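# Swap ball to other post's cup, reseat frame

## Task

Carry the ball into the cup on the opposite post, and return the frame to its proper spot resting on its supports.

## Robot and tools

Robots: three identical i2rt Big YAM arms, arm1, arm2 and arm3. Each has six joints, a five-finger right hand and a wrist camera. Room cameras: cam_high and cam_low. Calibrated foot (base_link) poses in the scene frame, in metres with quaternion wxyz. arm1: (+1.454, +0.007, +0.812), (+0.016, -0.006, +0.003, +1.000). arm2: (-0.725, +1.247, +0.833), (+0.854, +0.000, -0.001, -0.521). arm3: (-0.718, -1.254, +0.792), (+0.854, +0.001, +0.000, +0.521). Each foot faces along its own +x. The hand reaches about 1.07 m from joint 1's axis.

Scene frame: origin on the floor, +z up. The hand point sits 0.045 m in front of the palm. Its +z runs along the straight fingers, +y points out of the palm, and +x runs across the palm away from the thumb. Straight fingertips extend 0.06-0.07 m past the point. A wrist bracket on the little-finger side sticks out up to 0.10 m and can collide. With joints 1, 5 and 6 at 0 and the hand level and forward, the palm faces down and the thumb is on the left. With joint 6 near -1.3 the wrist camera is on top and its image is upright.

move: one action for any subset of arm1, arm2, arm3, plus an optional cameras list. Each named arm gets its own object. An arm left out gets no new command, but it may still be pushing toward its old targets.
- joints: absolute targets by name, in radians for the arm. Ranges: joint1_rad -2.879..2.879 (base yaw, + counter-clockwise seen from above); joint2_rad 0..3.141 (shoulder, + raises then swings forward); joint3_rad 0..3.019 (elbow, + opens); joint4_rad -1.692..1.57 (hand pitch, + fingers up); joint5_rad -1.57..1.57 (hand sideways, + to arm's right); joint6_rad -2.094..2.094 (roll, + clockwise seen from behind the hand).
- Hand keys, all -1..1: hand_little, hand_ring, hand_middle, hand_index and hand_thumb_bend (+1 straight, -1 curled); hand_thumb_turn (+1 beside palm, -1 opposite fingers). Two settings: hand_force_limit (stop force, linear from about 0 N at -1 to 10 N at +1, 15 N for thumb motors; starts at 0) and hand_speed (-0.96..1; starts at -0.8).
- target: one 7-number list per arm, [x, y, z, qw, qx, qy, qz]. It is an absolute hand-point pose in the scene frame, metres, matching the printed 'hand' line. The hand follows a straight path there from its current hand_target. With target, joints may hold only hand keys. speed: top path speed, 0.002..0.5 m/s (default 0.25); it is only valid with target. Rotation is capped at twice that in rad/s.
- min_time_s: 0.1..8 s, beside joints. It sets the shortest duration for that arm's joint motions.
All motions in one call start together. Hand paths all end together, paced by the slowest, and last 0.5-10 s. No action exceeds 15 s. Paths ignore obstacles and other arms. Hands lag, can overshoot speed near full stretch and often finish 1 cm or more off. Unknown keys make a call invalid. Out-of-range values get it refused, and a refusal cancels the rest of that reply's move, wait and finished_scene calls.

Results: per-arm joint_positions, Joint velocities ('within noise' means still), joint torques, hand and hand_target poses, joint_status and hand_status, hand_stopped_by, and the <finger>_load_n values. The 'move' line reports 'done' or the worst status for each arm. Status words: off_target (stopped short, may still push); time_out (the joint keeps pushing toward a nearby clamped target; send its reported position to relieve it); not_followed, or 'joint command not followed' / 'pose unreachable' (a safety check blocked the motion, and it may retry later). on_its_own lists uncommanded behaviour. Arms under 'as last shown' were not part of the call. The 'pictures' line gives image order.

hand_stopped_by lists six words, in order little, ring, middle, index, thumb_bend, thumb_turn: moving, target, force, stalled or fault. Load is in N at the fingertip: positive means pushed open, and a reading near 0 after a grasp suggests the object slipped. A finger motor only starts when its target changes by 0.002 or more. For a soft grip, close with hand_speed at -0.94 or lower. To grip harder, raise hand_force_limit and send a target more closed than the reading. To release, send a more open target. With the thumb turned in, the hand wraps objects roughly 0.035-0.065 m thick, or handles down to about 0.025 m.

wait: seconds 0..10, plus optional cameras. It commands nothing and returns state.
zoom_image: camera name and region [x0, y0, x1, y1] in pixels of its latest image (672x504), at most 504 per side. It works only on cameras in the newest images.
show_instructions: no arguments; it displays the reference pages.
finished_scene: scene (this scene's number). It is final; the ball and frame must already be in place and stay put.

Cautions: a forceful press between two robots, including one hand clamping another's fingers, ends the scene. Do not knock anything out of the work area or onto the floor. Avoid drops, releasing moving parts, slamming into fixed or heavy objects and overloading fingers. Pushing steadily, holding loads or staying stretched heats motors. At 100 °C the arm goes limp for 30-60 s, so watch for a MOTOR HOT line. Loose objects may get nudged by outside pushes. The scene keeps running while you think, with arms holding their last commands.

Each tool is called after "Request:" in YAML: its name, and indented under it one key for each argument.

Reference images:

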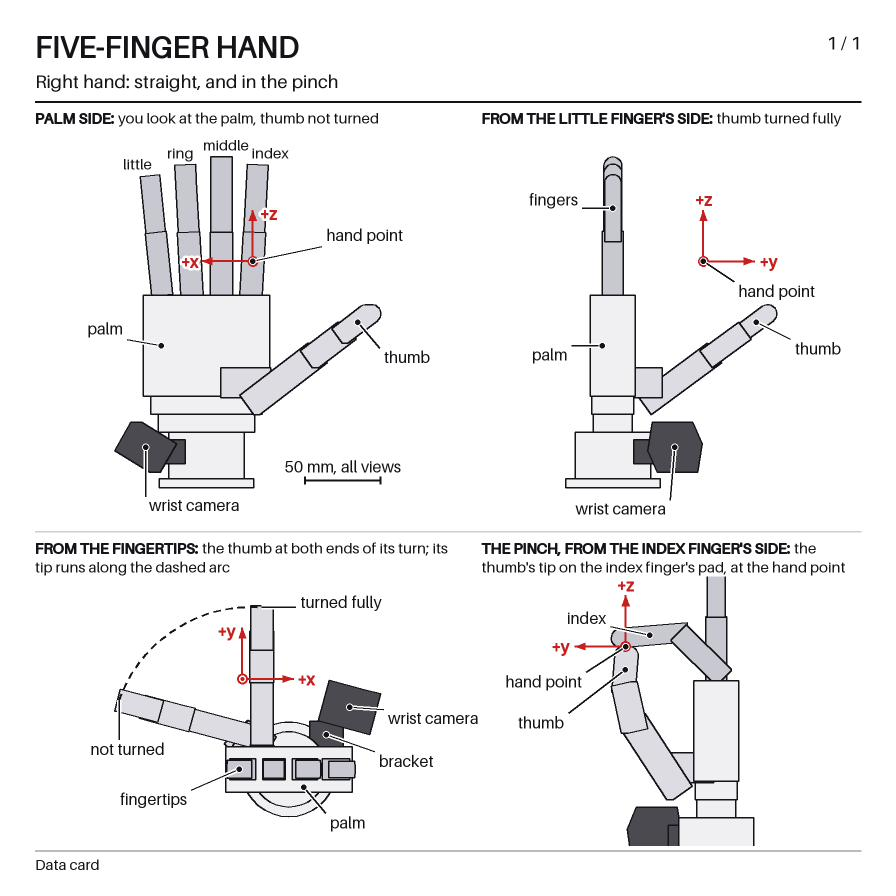

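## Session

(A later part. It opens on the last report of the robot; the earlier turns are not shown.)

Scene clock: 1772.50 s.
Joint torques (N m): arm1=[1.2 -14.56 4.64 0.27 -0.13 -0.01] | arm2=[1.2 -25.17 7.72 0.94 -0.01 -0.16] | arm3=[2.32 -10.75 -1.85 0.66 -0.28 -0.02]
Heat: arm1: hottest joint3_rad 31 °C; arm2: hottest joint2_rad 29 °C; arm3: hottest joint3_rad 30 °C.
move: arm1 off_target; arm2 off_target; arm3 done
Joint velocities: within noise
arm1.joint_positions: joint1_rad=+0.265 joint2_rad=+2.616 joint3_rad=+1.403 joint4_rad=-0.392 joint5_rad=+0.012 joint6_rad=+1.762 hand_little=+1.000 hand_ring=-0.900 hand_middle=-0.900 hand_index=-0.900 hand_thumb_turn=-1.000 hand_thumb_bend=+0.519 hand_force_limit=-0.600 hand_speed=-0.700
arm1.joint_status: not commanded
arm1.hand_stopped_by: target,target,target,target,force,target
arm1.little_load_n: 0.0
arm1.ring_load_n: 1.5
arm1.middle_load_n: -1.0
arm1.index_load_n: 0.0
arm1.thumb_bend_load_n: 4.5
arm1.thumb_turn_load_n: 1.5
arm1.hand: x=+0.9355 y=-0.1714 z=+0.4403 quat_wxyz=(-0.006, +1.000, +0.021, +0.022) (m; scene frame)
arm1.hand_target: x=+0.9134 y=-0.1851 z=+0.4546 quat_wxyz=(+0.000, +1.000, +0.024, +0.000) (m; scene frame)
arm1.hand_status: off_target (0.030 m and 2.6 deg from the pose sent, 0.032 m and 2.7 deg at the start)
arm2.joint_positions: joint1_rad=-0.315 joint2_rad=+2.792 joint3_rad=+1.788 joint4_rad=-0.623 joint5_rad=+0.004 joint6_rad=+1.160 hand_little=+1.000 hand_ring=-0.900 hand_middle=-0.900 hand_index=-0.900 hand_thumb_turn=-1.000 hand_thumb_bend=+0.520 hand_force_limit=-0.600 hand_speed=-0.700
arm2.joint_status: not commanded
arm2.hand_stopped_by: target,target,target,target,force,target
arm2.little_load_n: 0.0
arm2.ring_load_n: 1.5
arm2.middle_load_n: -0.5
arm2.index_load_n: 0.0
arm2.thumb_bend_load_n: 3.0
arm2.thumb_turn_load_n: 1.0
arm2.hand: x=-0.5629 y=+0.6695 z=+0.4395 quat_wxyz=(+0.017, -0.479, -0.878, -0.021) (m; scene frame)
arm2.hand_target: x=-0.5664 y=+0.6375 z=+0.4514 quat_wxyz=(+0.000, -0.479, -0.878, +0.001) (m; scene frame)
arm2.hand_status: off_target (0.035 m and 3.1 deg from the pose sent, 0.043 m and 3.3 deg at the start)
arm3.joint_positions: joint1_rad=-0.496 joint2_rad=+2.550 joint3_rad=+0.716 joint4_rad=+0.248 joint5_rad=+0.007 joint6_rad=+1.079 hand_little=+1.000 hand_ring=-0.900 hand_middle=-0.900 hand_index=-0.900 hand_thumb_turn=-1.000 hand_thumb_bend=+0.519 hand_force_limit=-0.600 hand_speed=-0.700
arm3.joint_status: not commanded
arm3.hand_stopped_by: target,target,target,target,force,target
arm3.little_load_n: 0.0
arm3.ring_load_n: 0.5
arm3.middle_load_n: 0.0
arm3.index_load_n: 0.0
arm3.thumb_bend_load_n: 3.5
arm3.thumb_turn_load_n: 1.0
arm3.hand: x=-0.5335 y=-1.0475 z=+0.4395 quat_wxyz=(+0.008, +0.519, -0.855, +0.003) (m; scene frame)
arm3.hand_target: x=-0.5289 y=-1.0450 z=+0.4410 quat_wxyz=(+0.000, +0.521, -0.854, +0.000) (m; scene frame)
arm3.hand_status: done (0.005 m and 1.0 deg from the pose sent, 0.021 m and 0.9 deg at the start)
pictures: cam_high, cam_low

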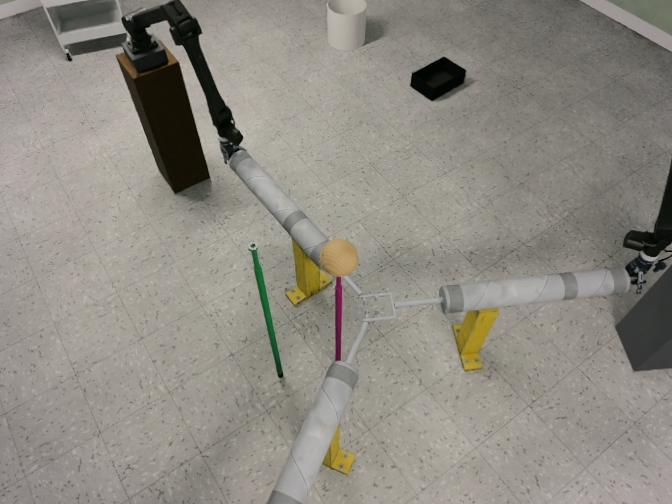

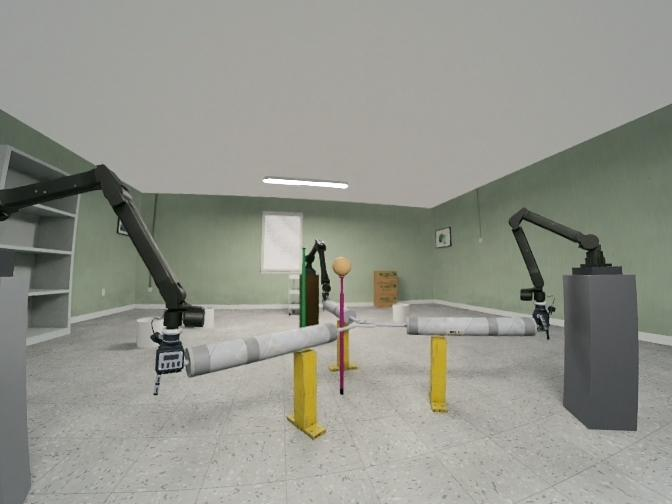

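Request:
move:
  arm1: {"target":[0.9129,-0.1850,0.443,0,0.9997,0.0244,0],"speed":0.03}
  arm2: {"target":[-0.5660,0.6367,0.439,0,0.4787,0.8780,0],"speed":0.03}
  arm3: {"target":[-0.5290,-1.0450,0.430,0.0,-0.5210,0.8536,0.0],"speed":0.03}

Request:
move:
  arm1: {"target":[0.9129,-0.1850,0.433,0,0.9997,0.0244,0],"speed":0.02}
  arm2: {"target":[-0.5660,0.6367,0.429,0,0.4787,0.8780,0],"speed":0.02}
  arm3: {"target":[-0.5290,-1.0450,0.420,0.0,-0.5210,0.8536,0.0],"speed":0.02}
  cameras: ["cam_high","cam_low"]

Request:
zoom_image:
  camera: "cam_high"
  region: [340, 260, 440, 360]

Request:
zoom_image:
  camera: "cam_low"
  region: [180, 280, 340, 400]

Request:
zoom_image:
  camera: "cam_low"
  region: [390, 280, 550, 400]

Scene clock: 1790.37 s.
Joint torques (N m): arm1=[1.79 -14.74 4.45 0.31 -0.14 0.04] | arm2=[1.14 -25.11 7.54 1.16 -0.01 -0.16] | arm3=[2.32 -10.87 -1.95 0.7 -0.27 -0.03]
Heat: arm1: hottest joint3_rad 31 °C; arm2: hottest joint2_rad 29 °C; arm3: hottest joint3_rad 30 °C.
move: arm1 off_target; arm2 off_target; arm3 done
Joint velocities: within noise
arm1.joint_positions: joint1_rad=+0.265 joint2_rad=+2.643 joint3_rad=+1.421 joint4_rad=-0.383 joint5_rad=+0.012 joint6_rad=+1.762 hand_little=+1.000 hand_ring=-0.900 hand_middle=-0.900 hand_index=-0.900 hand_thumb_turn=-1.000 hand_thumb_bend=+0.519 hand_force_limit=-0.600 hand_speed=-0.700
arm1.joint_status: not commanded
arm1.hand_stopped_by: target,target,target,target,force,target
arm1.little_load_n: 0.0
arm1.ring_load_n: 1.5
arm1.middle_load_n: -1.0
arm1.index_load_n: 0.0
arm1.thumb_bend_load_n: 4.5
arm1.thumb_turn_load_n: 1.0
arm1.hand: x=+0.9354 y=-0.1717 z=+0.4296 quat_wxyz=(-0.006, +1.000, +0.021, +0.021) (m; scene frame)
arm1.hand_target: x=+0.9136 y=-0.1850 z=+0.4435 quat_wxyz=(+0.000, +1.000, +0.025, +0.000) (m; scene frame)
arm1.hand_status: off_target (0.029 m and 2.6 deg from the pose sent, 0.027 m and 2.6 deg at the start)
arm2.joint_positions: joint1_rad=-0.315 joint2_rad=+2.818 joint3_rad=+1.811 joint4_rad=-0.623 joint5_rad=+0.004 joint6_rad=+1.160 hand_little=+1.000 hand_ring=-0.900 hand_middle=-0.900 hand_index=-0.900 hand_thumb_turn=-1.000 hand_thumb_bend=+0.520 hand_force_limit=-0.600 hand_speed=-0.700
arm2.joint_status: not commanded
arm2.hand_stopped_by: target,target,target,target,force,target
arm2.little_load_n: 0.0
arm2.ring_load_n: 1.5
arm2.middle_load_n: -0.5
arm2.index_load_n: 0.0
arm2.thumb_bend_load_n: 3.5
arm2.thumb_turn_load_n: 1.0
arm2.hand: x=-0.5631 y=+0.6695 z=+0.4293 quat_wxyz=(+0.018, -0.479, -0.878, -0.022) (m; scene frame)
arm2.hand_target: x=-0.5665 y=+0.6377 z=+0.4403 quat_wxyz=(+0.000, -0.479, -0.878, +0.000) (m; scene frame)
arm2.hand_status: off_target (0.034 m and 3.3 deg from the pose sent, 0.033 m and 3.2 deg at the start)
arm3.joint_positions: joint1_rad=-0.496 joint2_rad=+2.585 joint3_rad=+0.736 joint4_rad=+0.262 joint5_rad=+0.007 joint6_rad=+1.078 hand_little=+1.000 hand_ring=-0.900 hand_middle=-0.900 hand_index=-0.900 hand_thumb_turn=-1.000 hand_thumb_bend=+0.519 hand_force_limit=-0.600 hand_speed=-0.700
arm3.joint_status: not commanded
arm3.hand_stopped_by: target,target,target,target,force,target
arm3.little_load_n: 0.0
arm3.ring_load_n: 0.5
arm3.middle_load_n: -0.5
arm3.index_load_n: 0.0
arm3.thumb_bend_load_n: 3.5
arm3.thumb_turn_load_n: 1.0
arm3.hand: x=-0.5337 y=-1.0477 z=+0.4285 quat_wxyz=(+0.008, +0.519, -0.855, +0.003) (m; scene frame)
arm3.hand_target: x=-0.5290 y=-1.0450 z=+0.4300 quat_wxyz=(+0.000, +0.521, -0.854, +0.000) (m; scene frame)
arm3.hand_status: done (0.006 m and 1.0 deg from the pose sent, 0.011 m and 1.0 deg at the start)
pictures: none

Scene clock: 1791.43 s.
Joint torques (N m): arm1=[1.14 -12.98 5.01 0.46 -0.11 0.05] | arm2=[1.14 -23.82 8.02 1.31 0.11 -0.12] | arm3=[2.43 -10.58 -1.83 0.69 -0.29 -0.01]
Heat: arm1: hottest joint3_rad 31 °C; arm2: hottest joint2_rad 29 °C; arm3: hottest joint3_rad 30 °C.
move: arm1 off_target; arm2 off_target; arm3 done
Joint velocities: within noise
arm1.joint_positions: joint1_rad=+0.266 joint2_rad=+2.648 joint3_rad=+1.432 joint4_rad=-0.381 joint5_rad=+0.012 joint6_rad=+1.763 hand_little=+1.000 hand_ring=-0.900 hand_middle=-0.900 hand_index=-0.900 hand_thumb_turn=-1.000 hand_thumb_bend=+0.519 hand_force_limit=-0.600 hand_speed=-0.700
arm1.joint_status: not commanded
arm1.hand_stopped_by: target,target,target,target,force,target
arm1.little_load_n: 0.0
arm1.ring_load_n: 0.0
arm1.middle_load_n: -0.5
arm1.index_load_n: 0.5
arm1.thumb_bend_load_n: 4.5
arm1.thumb_turn_load_n: 1.5
arm1.hand: x=+0.9304 y=-0.1734 z=+0.4289 quat_wxyz=(-0.005, +1.000, +0.021, +0.017) (m; scene frame)
arm1.hand_target: x=+0.9134 y=-0.1848 z=+0.4336 quat_wxyz=(+0.000, +1.000, +0.024, +0.000) (m; scene frame)
arm1.hand_status: off_target (0.021 m and 2.1 deg from the pose sent, 0.026 m and 2.6 deg at the start)
arm2.joint_positions: joint1_rad=-0.316 joint2_rad=+2.826 joint3_rad=+1.824 joint4_rad=-0.622 joint5_rad=+0.001 joint6_rad=+1.156 hand_little=+1.000 hand_ring=-0.900 hand_middle=-0.900 hand_index=-0.900 hand_thumb_turn=-1.000 hand_thumb_bend=+0.520 hand_force_limit=-0.600 hand_speed=-0.700
arm2.joint_status: not commanded
arm2.hand_stopped_by: target,target,target,target,force,target
arm2.little_load_n: 0.0
arm2.ring_load_n: 0.5
arm2.middle_load_n: -0.5
arm2.index_load_n: 0.0
arm2.thumb_bend_load_n: 3.0
arm2.thumb_turn_load_n: 1.0
arm2.hand: x=-0.5623 y=+0.6661 z=+0.4273 quat_wxyz=(+0.015, -0.477, -0.878, -0.021) (m; scene frame)
arm2.hand_target: x=-0.5665 y=+0.6378 z=+0.4304 quat_wxyz=(+0.000, -0.479, -0.878, +0.000) (m; scene frame)
arm2.hand_status: off_target (0.030 m and 2.9 deg from the pose sent, 0.033 m and 3.3 deg at the start)
arm3.joint_positions: joint1_rad=-0.497 joint2_rad=+2.613 joint3_rad=+0.753 joint4_rad=+0.273 joint5_rad=+0.007 joint6_rad=+1.077 hand_little=+1.000 hand_ring=-0.900 hand_middle=-0.900 hand_index=-0.900 hand_thumb_turn=-1.000 hand_thumb_bend=+0.519 hand_force_limit=-0.600 hand_speed=-0.700
arm3.joint_status: not commanded
arm3.hand_stopped_by: target,target,target,target,force,target
arm3.little_load_n: 0.0
arm3.ring_load_n: 0.5
arm3.middle_load_n: -0.5
arm3.index_load_n: 0.0
arm3.thumb_bend_load_n: 3.5
arm3.thumb_turn_load_n: 1.0
arm3.hand: x=-0.5334 y=-1.0480 z=+0.4198 quat_wxyz=(+0.008, +0.519, -0.855, +0.003) (m; scene frame)
arm3.hand_target: x=-0.5289 y=-1.0450 z=+0.4200 quat_wxyz=(+0.000, +0.521, -0.854, +0.000) (m; scene frame)
arm3.hand_status: done (0.005 m and 1.0 deg from the pose sent, 0.010 m and 1.0 deg at the start)
pictures: cam_high, cam_low

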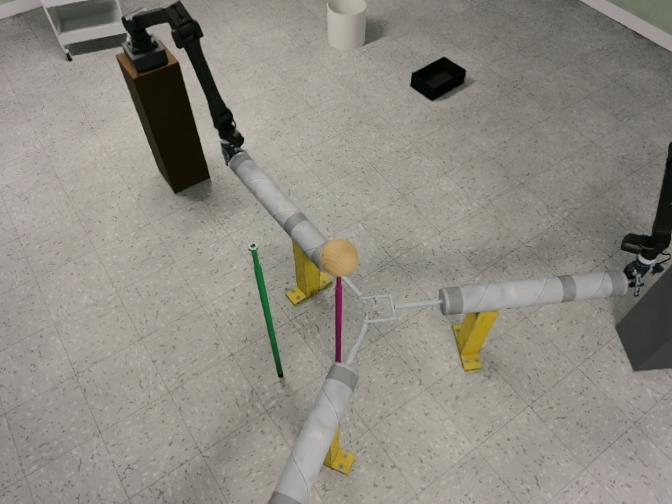

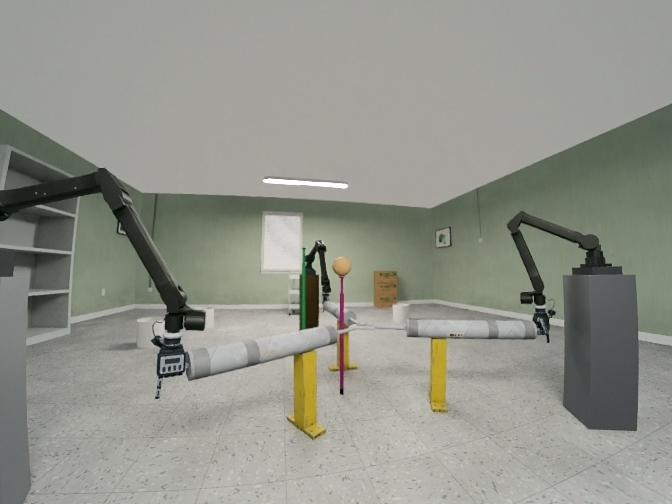

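Scaled by 5.040.

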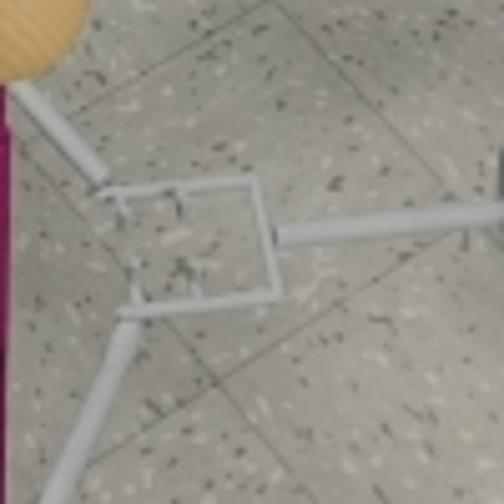

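Scaled by 3.150.

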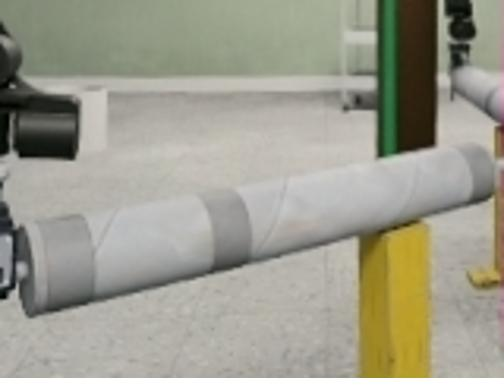

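Scaled by 3.150.

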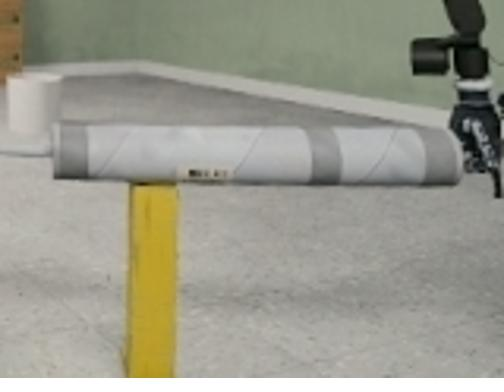

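Request:
move:
  arm1: {"target":[0.9129,-0.1850,0.426,0,0.9997,0.0244,0],"speed":0.02}
  arm2: {"target":[-0.5660,0.6367,0.419,0,0.4787,0.8780,0],"speed":0.02}
  arm3: {"target":[-0.5290,-1.0450,0.416,0.0,-0.5210,0.8536,0.0],"speed":0.02}
  cameras: ["cam_high"]

Request:
zoom_image:
  camera: "cam_high"
  region: [340, 260, 440, 360]

Scene clock: 1814.73 s.
Joint torques (N m): arm1=[0.97 -12.98 4.75 0.43 -0.13 0] | arm2=[1.2 -23.36 7.58 1.43 0.13 -0.11] | arm3=[2.37 -9.93 -1.65 0.69 -0.15 0]
Heat: arm1: hottest joint3_rad 31 °C; arm2: hottest joint2_rad 29 °C; arm3: hottest joint3_rad 30 °C.
move: arm1 off_target; arm2 off_target; arm3 done
Joint velocities: within noise
arm1.joint_positions: joint1_rad=+0.266 joint2_rad=+2.662 joint3_rad=+1.446 joint4_rad=-0.379 joint5_rad=+0.014 joint6_rad=+1.766 hand_little=+1.000 hand_ring=-0.900 hand_middle=-0.900 hand_index=-0.900 hand_thumb_turn=-1.000 hand_thumb_bend=+0.519 hand_force_limit=-0.600 hand_speed=-0.700
arm1.joint_status: not commanded
arm1.hand_stopped_by: target,target,target,target,force,target
arm1.little_load_n: 0.5
arm1.ring_load_n: 0.0
arm1.middle_load_n: -1.0
arm1.index_load_n: 0.0
arm1.thumb_bend_load_n: 4.5
arm1.thumb_turn_load_n: 1.0
arm1.hand: x=+0.9283 y=-0.1735 z=+0.4237 quat_wxyz=(-0.006, +1.000, +0.020, +0.016) (m; scene frame)
arm1.hand_target: x=+0.9133 y=-0.1848 z=+0.4266 quat_wxyz=(+0.000, +1.000, +0.024, +0.000) (m; scene frame)
arm1.hand_status: off_target (0.019 m and 2.0 deg from the pose sent, 0.021 m and 2.1 deg at the start)
arm2.joint_positions: joint1_rad=-0.316 joint2_rad=+2.845 joint3_rad=+1.855 joint4_rad=-0.622 joint5_rad=+0.000 joint6_rad=+1.156 hand_little=+1.000 hand_ring=-0.900 hand_middle=-0.900 hand_index=-0.900 hand_thumb_turn=-1.000 hand_thumb_bend=+0.520 hand_force_limit=-0.600 hand_speed=-0.700
arm2.joint_status: not commanded
arm2.hand_stopped_by: target,target,target,target,force,target
arm2.little_load_n: 0.0
arm2.ring_load_n: 0.5
arm2.middle_load_n: -0.5
arm2.index_load_n: 0.0
arm2.thumb_bend_load_n: 3.5
arm2.thumb_turn_load_n: 1.0
arm2.hand: x=-0.5608 y=+0.6581 z=+0.4226 quat_wxyz=(+0.011, -0.477, -0.878, -0.016) (m; scene frame)
arm2.hand_target: x=-0.5664 y=+0.6375 z=+0.4201 quat_wxyz=(+0.000, -0.479, -0.878, +0.000) (m; scene frame)
arm2.hand_status: off_target (0.022 m and 2.2 deg from the pose sent, 0.031 m and 2.9 deg at the start)
arm3.joint_positions: joint1_rad=-0.497 joint2_rad=+2.616 joint3_rad=+0.759 joint4_rad=+0.278 joint5_rad=+0.003 joint6_rad=+1.077 hand_little=+1.000 hand_ring=-0.900 hand_middle=-0.900 hand_index=-0.900 hand_thumb_turn=-1.000 hand_thumb_bend=+0.519 hand_force_limit=-0.600 hand_speed=-0.700
arm3.joint_status: not commanded
arm3.hand_stopped_by: target,target,target,target,force,target
arm3.little_load_n: 0.0
arm3.ring_load_n: 0.5
arm3.middle_load_n: -0.5
arm3.index_load_n: 0.0
arm3.thumb_bend_load_n: 3.5
arm3.thumb_turn_load_n: 1.5
arm3.hand: x=-0.5312 y=-1.0455 z=+0.4186 quat_wxyz=(+0.004, +0.519, -0.855, +0.001) (m; scene frame)
arm3.hand_target: x=-0.5290 y=-1.0451 z=+0.4161 quat_wxyz=(+0.000, +0.521, -0.854, +0.000) (m; scene frame)
arm3.hand_status: done (0.003 m and 0.5 deg from the pose sent, 0.007 m and 1.0 deg at the start)
pictures: cam_high

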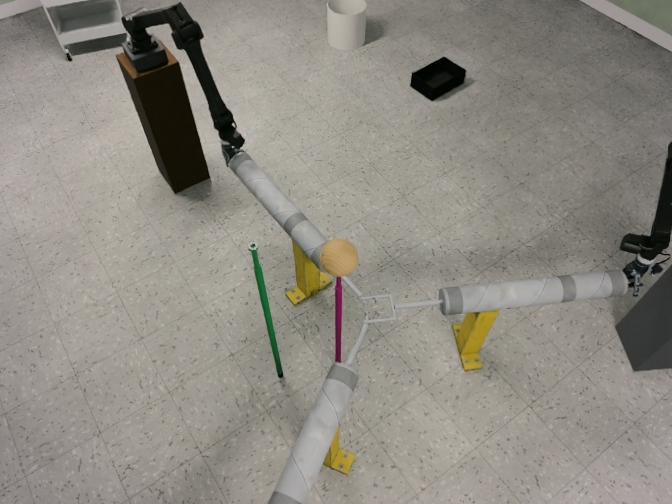

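Scaled by 5.040.

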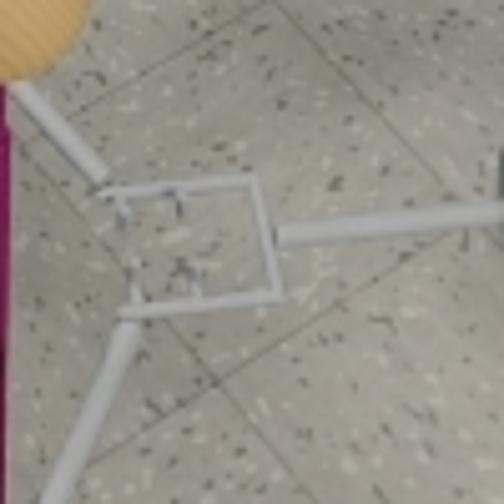

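Request:
move:
  arm1: {"target":[0.9210,-0.1790,0.424,0,0.9997,0.0244,0],"speed":0.02,"joints":{"hand_thumb_bend":1.0}}
  arm2: {"target":[-0.5640,0.6480,0.418,0,0.4787,0.8780,0],"speed":0.02,"joints":{"hand_thumb_bend":1.0}}
  arm3: {"target":[-0.5300,-1.0450,0.415,0.0,-0.5210,0.8536,0.0],"speed":0.02,"joints":{"hand_thumb_bend":1.0}}

Request:
move:
  arm1: {"joints":{"hand_index":1.0,"hand_middle":1.0,"hand_ring":1.0}}
  arm2: {"joints":{"hand_index":1.0,"hand_middle":1.0,"hand_ring":1.0}}
  arm3: {"joints":{"hand_index":1.0,"hand_middle":1.0,"hand_ring":1.0}}
  cameras: ["all"]

Request:
zoom_image:
  camera: "cam_high"
  region: [340, 260, 440, 360]

Scene clock: 1828.40 s.
Joint torques (N m): arm1=[0.67 -13.51 2.7 0.76 -0.18 -0.06] | arm2=[1.79 -24.41 4.64 1.92 0.12 -0.06] | arm3=[2.55 -9.88 -1.65 0.64 -0.15 0.02]
Heat: arm1: hottest joint3_rad 31 °C; arm2: hottest joint2_rad 28 °C; arm3: hottest joint3_rad 30 °C.
move: arm1 done; arm2 done; arm3 done
Joint velocities: within noise
arm1.joint_positions: joint1_rad=+0.266 joint2_rad=+2.665 joint3_rad=+1.446 joint4_rad=-0.358 joint5_rad=+0.014 joint6_rad=+1.766 hand_little=+1.000 hand_ring=-0.900 hand_middle=-0.900 hand_index=-0.900 hand_thumb_turn=-1.000 hand_thumb_bend=+1.000 hand_force_limit=-0.600 hand_speed=-0.700
arm1.joint_status: all done
arm1.hand_stopped_by: target,target,target,target,target,target
arm1.little_load_n: 0.0
arm1.ring_load_n: 0.0
arm1.middle_load_n: 0.5
arm1.index_load_n: 0.5
arm1.thumb_bend_load_n: 0.0
arm1.thumb_turn_load_n: 0.0
arm1.hand: x=+0.9245 y=-0.1743 z=+0.4227 quat_wxyz=(-0.004, +1.000, +0.020, +0.008) (m; scene frame)
arm1.hand_target: x=+0.9210 y=-0.1789 z=+0.4241 quat_wxyz=(+0.000, +1.000, +0.024, +0.000) (m; scene frame)
arm1.hand_status: done (0.006 m and 1.2 deg from the pose sent, 0.009 m and 2.0 deg at the start)
arm2.joint_positions: joint1_rad=-0.316 joint2_rad=+2.845 joint3_rad=+1.855 joint4_rad=-0.601 joint5_rad=+0.000 joint6_rad=+1.156 hand_little=+1.000 hand_ring=-0.900 hand_middle=-0.900 hand_index=-0.900 hand_thumb_turn=-1.000 hand_thumb_bend=+1.000 hand_force_limit=-0.600 hand_speed=-0.700
arm2.joint_status: all done
arm2.hand_stopped_by: target,target,target,target,target,target
arm2.little_load_n: 0.0
arm2.ring_load_n: 1.0
arm2.middle_load_n: 0.0
arm2.index_load_n: 0.0
arm2.thumb_bend_load_n: 0.0
arm2.thumb_turn_load_n: 0.0
arm2.hand: x=-0.5600 y=+0.6527 z=+0.4224 quat_wxyz=(+0.005, -0.478, -0.879, -0.008) (m; scene frame)
arm2.hand_target: x=-0.5641 y=+0.6480 z=+0.4181 quat_wxyz=(+0.000, -0.479, -0.878, +0.000) (m; scene frame)
arm2.hand_status: done (0.008 m and 1.1 deg from the pose sent, 0.012 m and 2.2 deg at the start)
arm3.joint_positions: joint1_rad=-0.497 joint2_rad=+2.619 joint3_rad=+0.759 joint4_rad=+0.283 joint5_rad=+0.003 joint6_rad=+1.077 hand_little=+1.000 hand_ring=-0.900 hand_middle=-0.900 hand_index=-0.900 hand_thumb_turn=-1.000 hand_thumb_bend=+1.000 hand_force_limit=-0.600 hand_speed=-0.700
arm3.joint_status: all done
arm3.hand_stopped_by: target,target,target,target,target,target
arm3.little_load_n: 0.5
arm3.ring_load_n: 0.0
arm3.middle_load_n: 0.0
arm3.index_load_n: 0.0
arm3.thumb_bend_load_n: 0.0
arm3.thumb_turn_load_n: 0.0
arm3.hand: x=-0.5313 y=-1.0456 z=+0.4178 quat_wxyz=(+0.003, +0.519, -0.855, +0.001) (m; scene frame)
arm3.hand_target: x=-0.5300 y=-1.0451 z=+0.4150 quat_wxyz=(+0.000, +0.521, -0.854, +0.000) (m; scene frame)
arm3.hand_status: done (0.003 m and 0.4 deg from the pose sent, 0.004 m and 0.5 deg at the start)
pictures: none

Scene clock: 1831.17 s.
Joint torques (N m): arm1=[1.2 -13.63 2.82 0.73 -0.14 -0.03] | arm2=[1.73 -24.59 4.68 1.48 0.09 -0.05] | arm3=[2.61 -9.93 -1.65 0.64 -0.13 0.02]
Heat: arm1: hottest joint3_rad 31 °C; arm2: hottest joint2_rad 28 °C; arm3: hottest joint3_rad 30 °C.
move: arm1 done; arm2 done; arm3 done
Joint velocities: within noise
arm1.joint_positions: joint1_rad=+0.266 joint2_rad=+2.665 joint3_rad=+1.446 joint4_rad=-0.358 joint5_rad=+0.014 joint6_rad=+1.766 hand_little=+1.000 hand_ring=+1.000 hand_middle=+1.000 hand_index=+1.000 hand_thumb_turn=-1.000 hand_thumb_bend=+1.000 hand_force_limit=-0.600 hand_speed=-0.700
arm1.joint_status: all done
arm1.hand_stopped_by: target,target,target,target,target,target
arm1.little_load_n: 0.0
arm1.ring_load_n: 0.0
arm1.middle_load_n: 0.0
arm1.index_load_n: 0.0
arm1.thumb_bend_load_n: 0.0
arm1.thumb_turn_load_n: 0.0
arm1.hand: x=+0.9243 y=-0.1743 z=+0.4227 quat_wxyz=(-0.004, +1.000, +0.020, +0.007) (m; scene frame)
arm1.hand_target: x=+0.9210 y=-0.1789 z=+0.4241 quat_wxyz=(+0.000, +1.000, +0.024, +0.000) (m; scene frame)
arm1.hand_status: not commanded
arm2.joint_positions: joint1_rad=-0.316 joint2_rad=+2.845 joint3_rad=+1.855 joint4_rad=-0.591 joint5_rad=+0.001 joint6_rad=+1.156 hand_little=+1.000 hand_ring=+1.000 hand_middle=+1.000 hand_index=+1.000 hand_thumb_turn=-1.000 hand_thumb_bend=+1.000 hand_force_limit=-0.600 hand_speed=-0.700
arm2.joint_status: all done
arm2.hand_stopped_by: target,target,target,target,target,target
arm2.little_load_n: 0.0
arm2.ring_load_n: 0.0
arm2.middle_load_n: 0.0
arm2.index_load_n: 0.0
arm2.thumb_bend_load_n: 0.0
arm2.thumb_turn_load_n: 0.0
arm2.hand: x=-0.5598 y=+0.6500 z=+0.4223 quat_wxyz=(+0.002, -0.478, -0.879, -0.004) (m; scene frame)
arm2.hand_target: x=-0.5641 y=+0.6481 z=+0.4181 quat_wxyz=(+0.000, -0.479, -0.878, +0.000) (m; scene frame)
arm2.hand_status: not commanded
arm3.joint_positions: joint1_rad=-0.497 joint2_rad=+2.619 joint3_rad=+0.759 joint4_rad=+0.283 joint5_rad=+0.003 joint6_rad=+1.077 hand_little=+1.000 hand_ring=+1.000 hand_middle=+1.000 hand_index=+1.000 hand_thumb_turn=-1.000 hand_thumb_bend=+1.000 hand_force_limit=-0.600 hand_speed=-0.700
arm3.joint_status: all done
arm3.hand_stopped_by: target,target,target,target,target,target
arm3.little_load_n: 0.0
arm3.ring_load_n: 0.0
arm3.middle_load_n: 0.0
arm3.index_load_n: 0.0
arm3.thumb_bend_load_n: 0.0
arm3.thumb_turn_load_n: 0.0
arm3.hand: x=-0.5313 y=-1.0456 z=+0.4178 quat_wxyz=(+0.003, +0.519, -0.855, +0.001) (m; scene frame)
arm3.hand_target: x=-0.5300 y=-1.0451 z=+0.4150 quat_wxyz=(+0.000, +0.521, -0.854, +0.000) (m; scene frame)
arm3.hand_status: not commanded
pictures: arm1_cam_wrist, arm2_cam_wrist, arm3_cam_wrist, cam_high, cam_low

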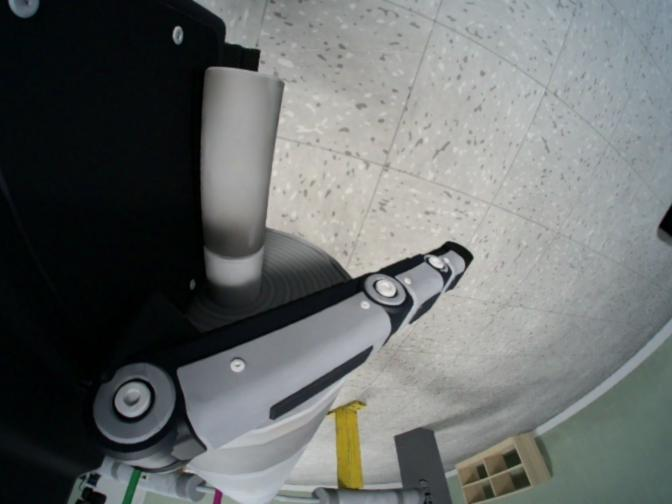

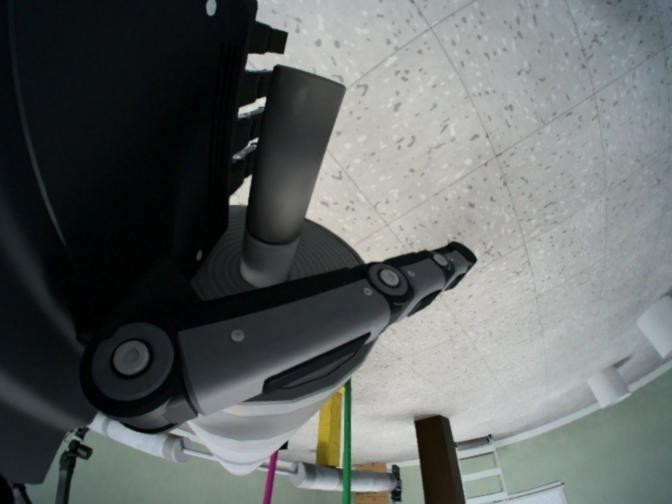

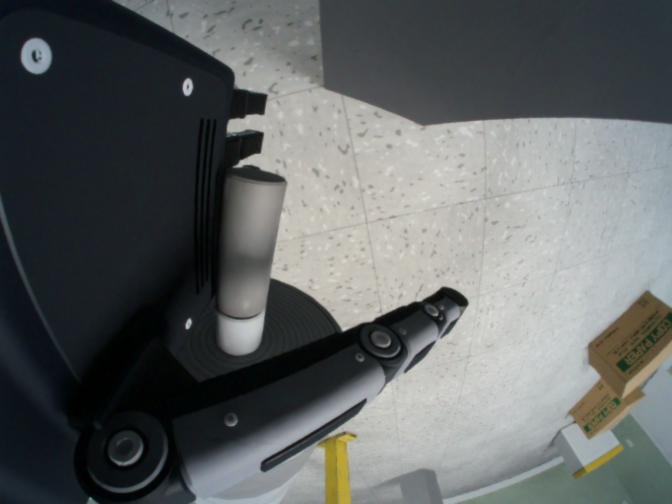

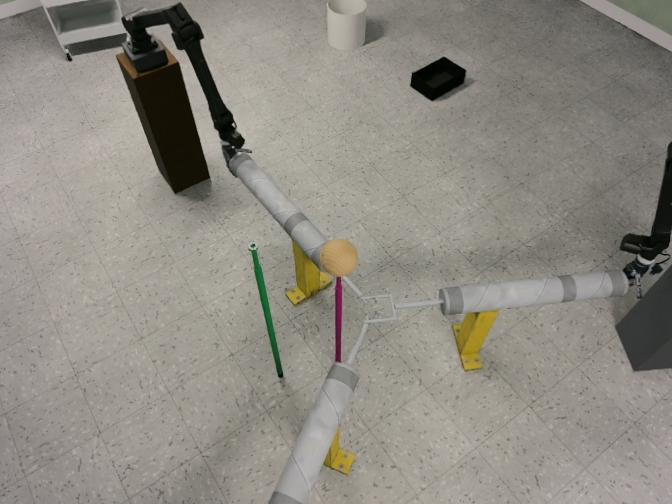

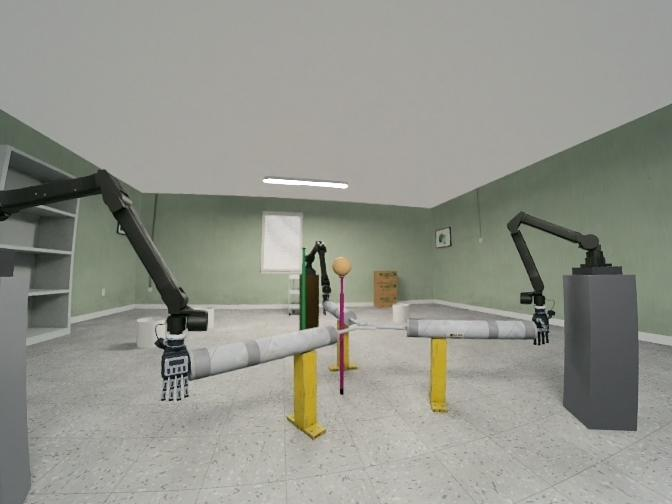

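Scaled by 5.040.

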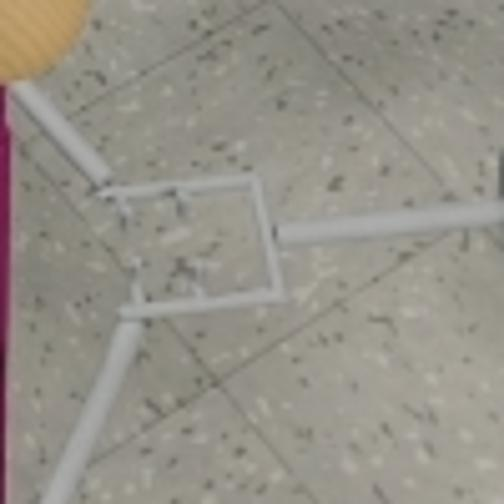

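Request:
move:
  arm1: {"target":[0.9205,-0.1660,0.434,0,0.9997,0.0244,0],"speed":0.03}
  arm2: {"target":[-0.5742,0.6416,0.430,0,0.4787,0.8780,0],"speed":0.03}
  arm3: {"target":[-0.5193,-1.0506,0.428,0.0,-0.5210,0.8536,0.0],"speed":0.03}

Request:
move:
  arm1: {"target":[0.9205,-0.1660,0.600,0,0.9997,0.0244,0],"speed":0.06}
  arm2: {"target":[-0.5742,0.6416,0.600,0,0.4787,0.8780,0],"speed":0.06}
  arm3: {"target":[-0.5193,-1.0506,0.600,0.0,-0.5210,0.8536,0.0],"speed":0.06}
  cameras: ["cam_high","cam_low"]

Request:
zoom_image:
  camera: "cam_high"
  region: [340, 260, 440, 360]

Scene clock: 1850.90 s.
Joint torques (N m): arm1=[-0.5 -14.8 1.98 0.53 -0.07 -0.07] | arm2=[1.61 -26.46 4.51 0.65 0.09 -0.15] | arm3=[2.2 -12.22 -2.44 -0.08 -0.14 -0.02]
Heat: arm1: hottest joint3_rad 30 °C; arm2: hottest joint2_rad 28 °C; arm3: hottest joint3_rad 30 °C.
move: arm1 off_target; arm2 off_target; arm3 done
Joint velocities: within noise
arm1.joint_positions: joint1_rad=+0.255 joint2_rad=+2.663 joint3_rad=+1.427 joint4_rad=-0.353 joint5_rad=+0.011 joint6_rad=+1.744 hand_little=+1.000 hand_ring=+1.000 hand_middle=+1.000 hand_index=+1.000 hand_thumb_turn=-1.000 hand_thumb_bend=+1.000 hand_force_limit=-0.600 hand_speed=-0.700
arm1.joint_status: not commanded
arm1.hand_stopped_by: target,target,target,target,target,target
arm1.little_load_n: 0.5
arm1.ring_load_n: 0.0
arm1.middle_load_n: 0.0
arm1.index_load_n: 0.0
arm1.thumb_bend_load_n: -0.5
arm1.thumb_turn_load_n: 0.0
arm1.hand: x=+0.9333 y=-0.1673 z=+0.4210 quat_wxyz=(-0.004, +1.000, +0.025, +0.014) (m; scene frame)
arm1.hand_target: x=+0.9208 y=-0.1659 z=+0.4337 quat_wxyz=(+0.000, +1.000, +0.024, +0.000) (m; scene frame)
arm1.hand_status: off_target (0.018 m and 1.6 deg from the pose sent, 0.015 m and 1.1 deg at the start)
arm2.joint_positions: joint1_rad=-0.333 joint2_rad=+2.845 joint3_rad=+1.855 joint4_rad=-0.591 joint5_rad=+0.001 joint6_rad=+1.147 hand_little=+1.000 hand_ring=+1.000 hand_middle=+1.000 hand_index=+1.000 hand_thumb_turn=-1.000 hand_thumb_bend=+1.000 hand_force_limit=-0.600 hand_speed=-0.700
arm2.joint_status: not commanded
arm2.hand_stopped_by: target,target,target,target,target,target
arm2.little_load_n: 0.0
arm2.ring_load_n: 0.0
arm2.middle_load_n: 0.0
arm2.index_load_n: 0.0
arm2.thumb_bend_load_n: 0.0
arm2.thumb_turn_load_n: 0.0
arm2.hand: x=-0.5701 y=+0.6478 z=+0.4223 quat_wxyz=(+0.002, -0.481, -0.877, -0.004) (m; scene frame)
arm2.hand_target: x=-0.5743 y=+0.6416 z=+0.4298 quat_wxyz=(+0.000, -0.479, -0.878, +0.000) (m; scene frame)
arm2.hand_status: off_target (0.011 m and 0.6 deg from the pose sent, 0.018 m and 0.5 deg at the start)
arm3.joint_positions: joint1_rad=-0.530 joint2_rad=+2.602 joint3_rad=+0.759 joint4_rad=+0.268 joint5_rad=+0.003 joint6_rad=+1.044 hand_little=+1.000 hand_ring=+1.000 hand_middle=+1.000 hand_index=+1.000 hand_thumb_turn=-1.000 hand_thumb_bend=+1.000 hand_force_limit=-0.600 hand_speed=-0.700
arm3.joint_status: not commanded
arm3.hand_stopped_by: target,target,target,target,target,target
arm3.little_load_n: 0.0
arm3.ring_load_n: 0.0
arm3.middle_load_n: 0.0
arm3.index_load_n: 0.0
arm3.thumb_bend_load_n: 0.0
arm3.thumb_turn_load_n: 0.0
arm3.hand: x=-0.5228 y=-1.0508 z=+0.4221 quat_wxyz=(+0.003, +0.519, -0.855, +0.001) (m; scene frame)
arm3.hand_target: x=-0.5196 y=-1.0507 z=+0.4278 quat_wxyz=(+0.000, +0.521, -0.854, +0.000) (m; scene frame)
arm3.hand_status: done (0.007 m and 0.4 deg from the pose sent, 0.017 m and 0.4 deg at the start)
pictures: none

Scene clock: 1854.47 s.
Joint torques (N m): arm1=[0.15 -14.27 3.79 -0.1 -0.07 -0.04] | arm2=[1.73 -26.93 4.78 0.32 0.09 -0.14] | arm3=[2.26 -10.11 0.51 -0.16 -0.14 -0.02]
Heat: arm1: hottest joint3_rad 30 °C; arm2: hottest joint2_rad 29 °C; arm3: hottest joint3_rad 30 °C.
move: arm1 done; arm2 off_target; arm3 done
Joint velocities: within noise
arm1.joint_positions: joint1_rad=+0.255 joint2_rad=+2.267 joint3_rad=+1.249 joint4_rad=-0.550 joint5_rad=+0.011 joint6_rad=+1.744 hand_little=+1.000 hand_ring=+1.000 hand_middle=+1.000 hand_index=+1.000 hand_thumb_turn=-1.000 hand_thumb_bend=+1.000 hand_force_limit=-0.600 hand_speed=-0.700
arm1.joint_status: not commanded
arm1.hand_stopped_by: target,target,target,target,target,target
arm1.little_load_n: 0.0
arm1.ring_load_n: 0.0
arm1.middle_load_n: 0.0
arm1.index_load_n: 0.0
arm1.thumb_bend_load_n: 0.0
arm1.thumb_turn_load_n: 0.0
arm1.hand: x=+0.9230 y=-0.1680 z=+0.5902 quat_wxyz=(-0.002, +1.000, +0.025, +0.003) (m; scene frame)
arm1.hand_target: x=+0.9205 y=-0.1659 z=+0.5998 quat_wxyz=(+0.000, +1.000, +0.024, +0.000) (m; scene frame)
arm1.hand_status: done (0.010 m and 0.4 deg from the pose sent, 0.179 m and 1.6 deg at the start)
arm2.joint_positions: joint1_rad=-0.333 joint2_rad=+2.487 joint3_rad=+1.642 joint4_rad=-0.732 joint5_rad=+0.001 joint6_rad=+1.147 hand_little=+1.000 hand_ring=+1.000 hand_middle=+1.000 hand_index=+1.000 hand_thumb_turn=-1.000 hand_thumb_bend=+1.000 hand_force_limit=-0.600 hand_speed=-0.700
arm2.joint_status: not commanded
arm2.hand_stopped_by: target,target,target,target,target,target
arm2.little_load_n: 0.0
arm2.ring_load_n: 0.0
arm2.middle_load_n: 0.0
arm2.index_load_n: 0.0
arm2.thumb_bend_load_n: -0.5
arm2.thumb_turn_load_n: 0.0
arm2.hand: x=-0.5699 y=+0.6432 z=+0.5872 quat_wxyz=(+0.001, -0.481, -0.877, -0.002) (m; scene frame)
arm2.hand_target: x=-0.5742 y=+0.6415 z=+0.5997 quat_wxyz=(+0.000, -0.479, -0.878, +0.000) (m; scene frame)
arm2.hand_status: off_target (0.014 m and 0.4 deg from the pose sent, 0.178 m and 0.6 deg at the start)
arm3.joint_positions: joint1_rad=-0.530 joint2_rad=+1.978 joint3_rad=+0.533 joint4_rad=-0.129 joint5_rad=+0.003 joint6_rad=+1.044 hand_little=+1.000 hand_ring=+1.000 hand_middle=+1.000 hand_index=+1.000 hand_thumb_turn=-1.000 hand_thumb_bend=+1.000 hand_force_limit=-0.600 hand_speed=-0.700
arm3.joint_status: not commanded
arm3.hand_stopped_by: target,target,target,target,target,target
arm3.little_load_n: 0.0
arm3.ring_load_n: 0.0
arm3.middle_load_n: 0.0
arm3.index_load_n: 0.0
arm3.thumb_bend_load_n: 0.0
arm3.thumb_turn_load_n: 0.0
arm3.hand: x=-0.5195 y=-1.0490 z=+0.5956 quat_wxyz=(+0.002, +0.519, -0.855, +0.001) (m; scene frame)
arm3.hand_target: x=-0.5193 y=-1.0505 z=+0.5999 quat_wxyz=(+0.000, +0.521, -0.854, +0.000) (m; scene frame)
arm3.hand_status: done (0.005 m and 0.3 deg from the pose sent, 0.178 m and 0.4 deg at the start)
pictures: cam_high, cam_low

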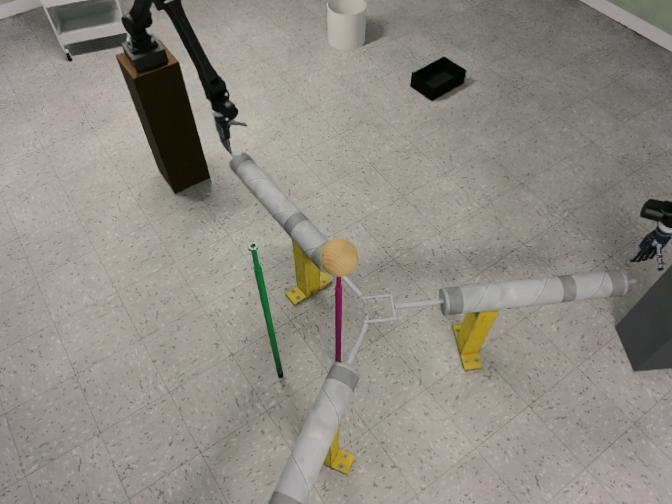

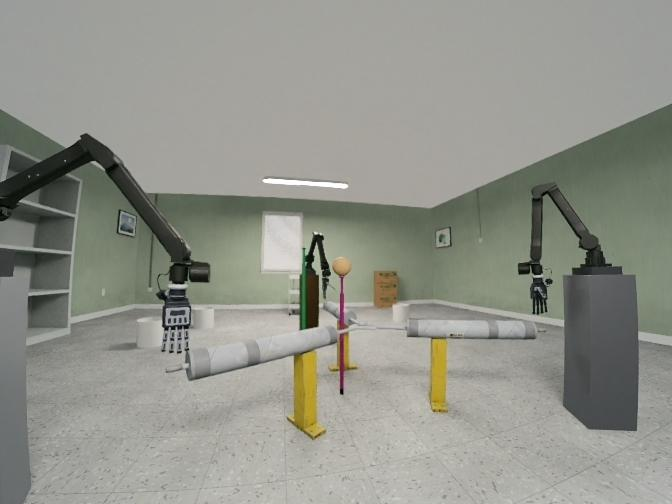

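Scaled by 5.040.

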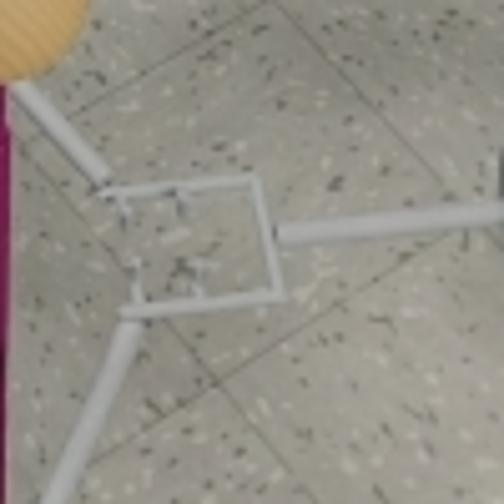

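Request:
finished_scene:
  scene: 2

The scene is finished: the task was done.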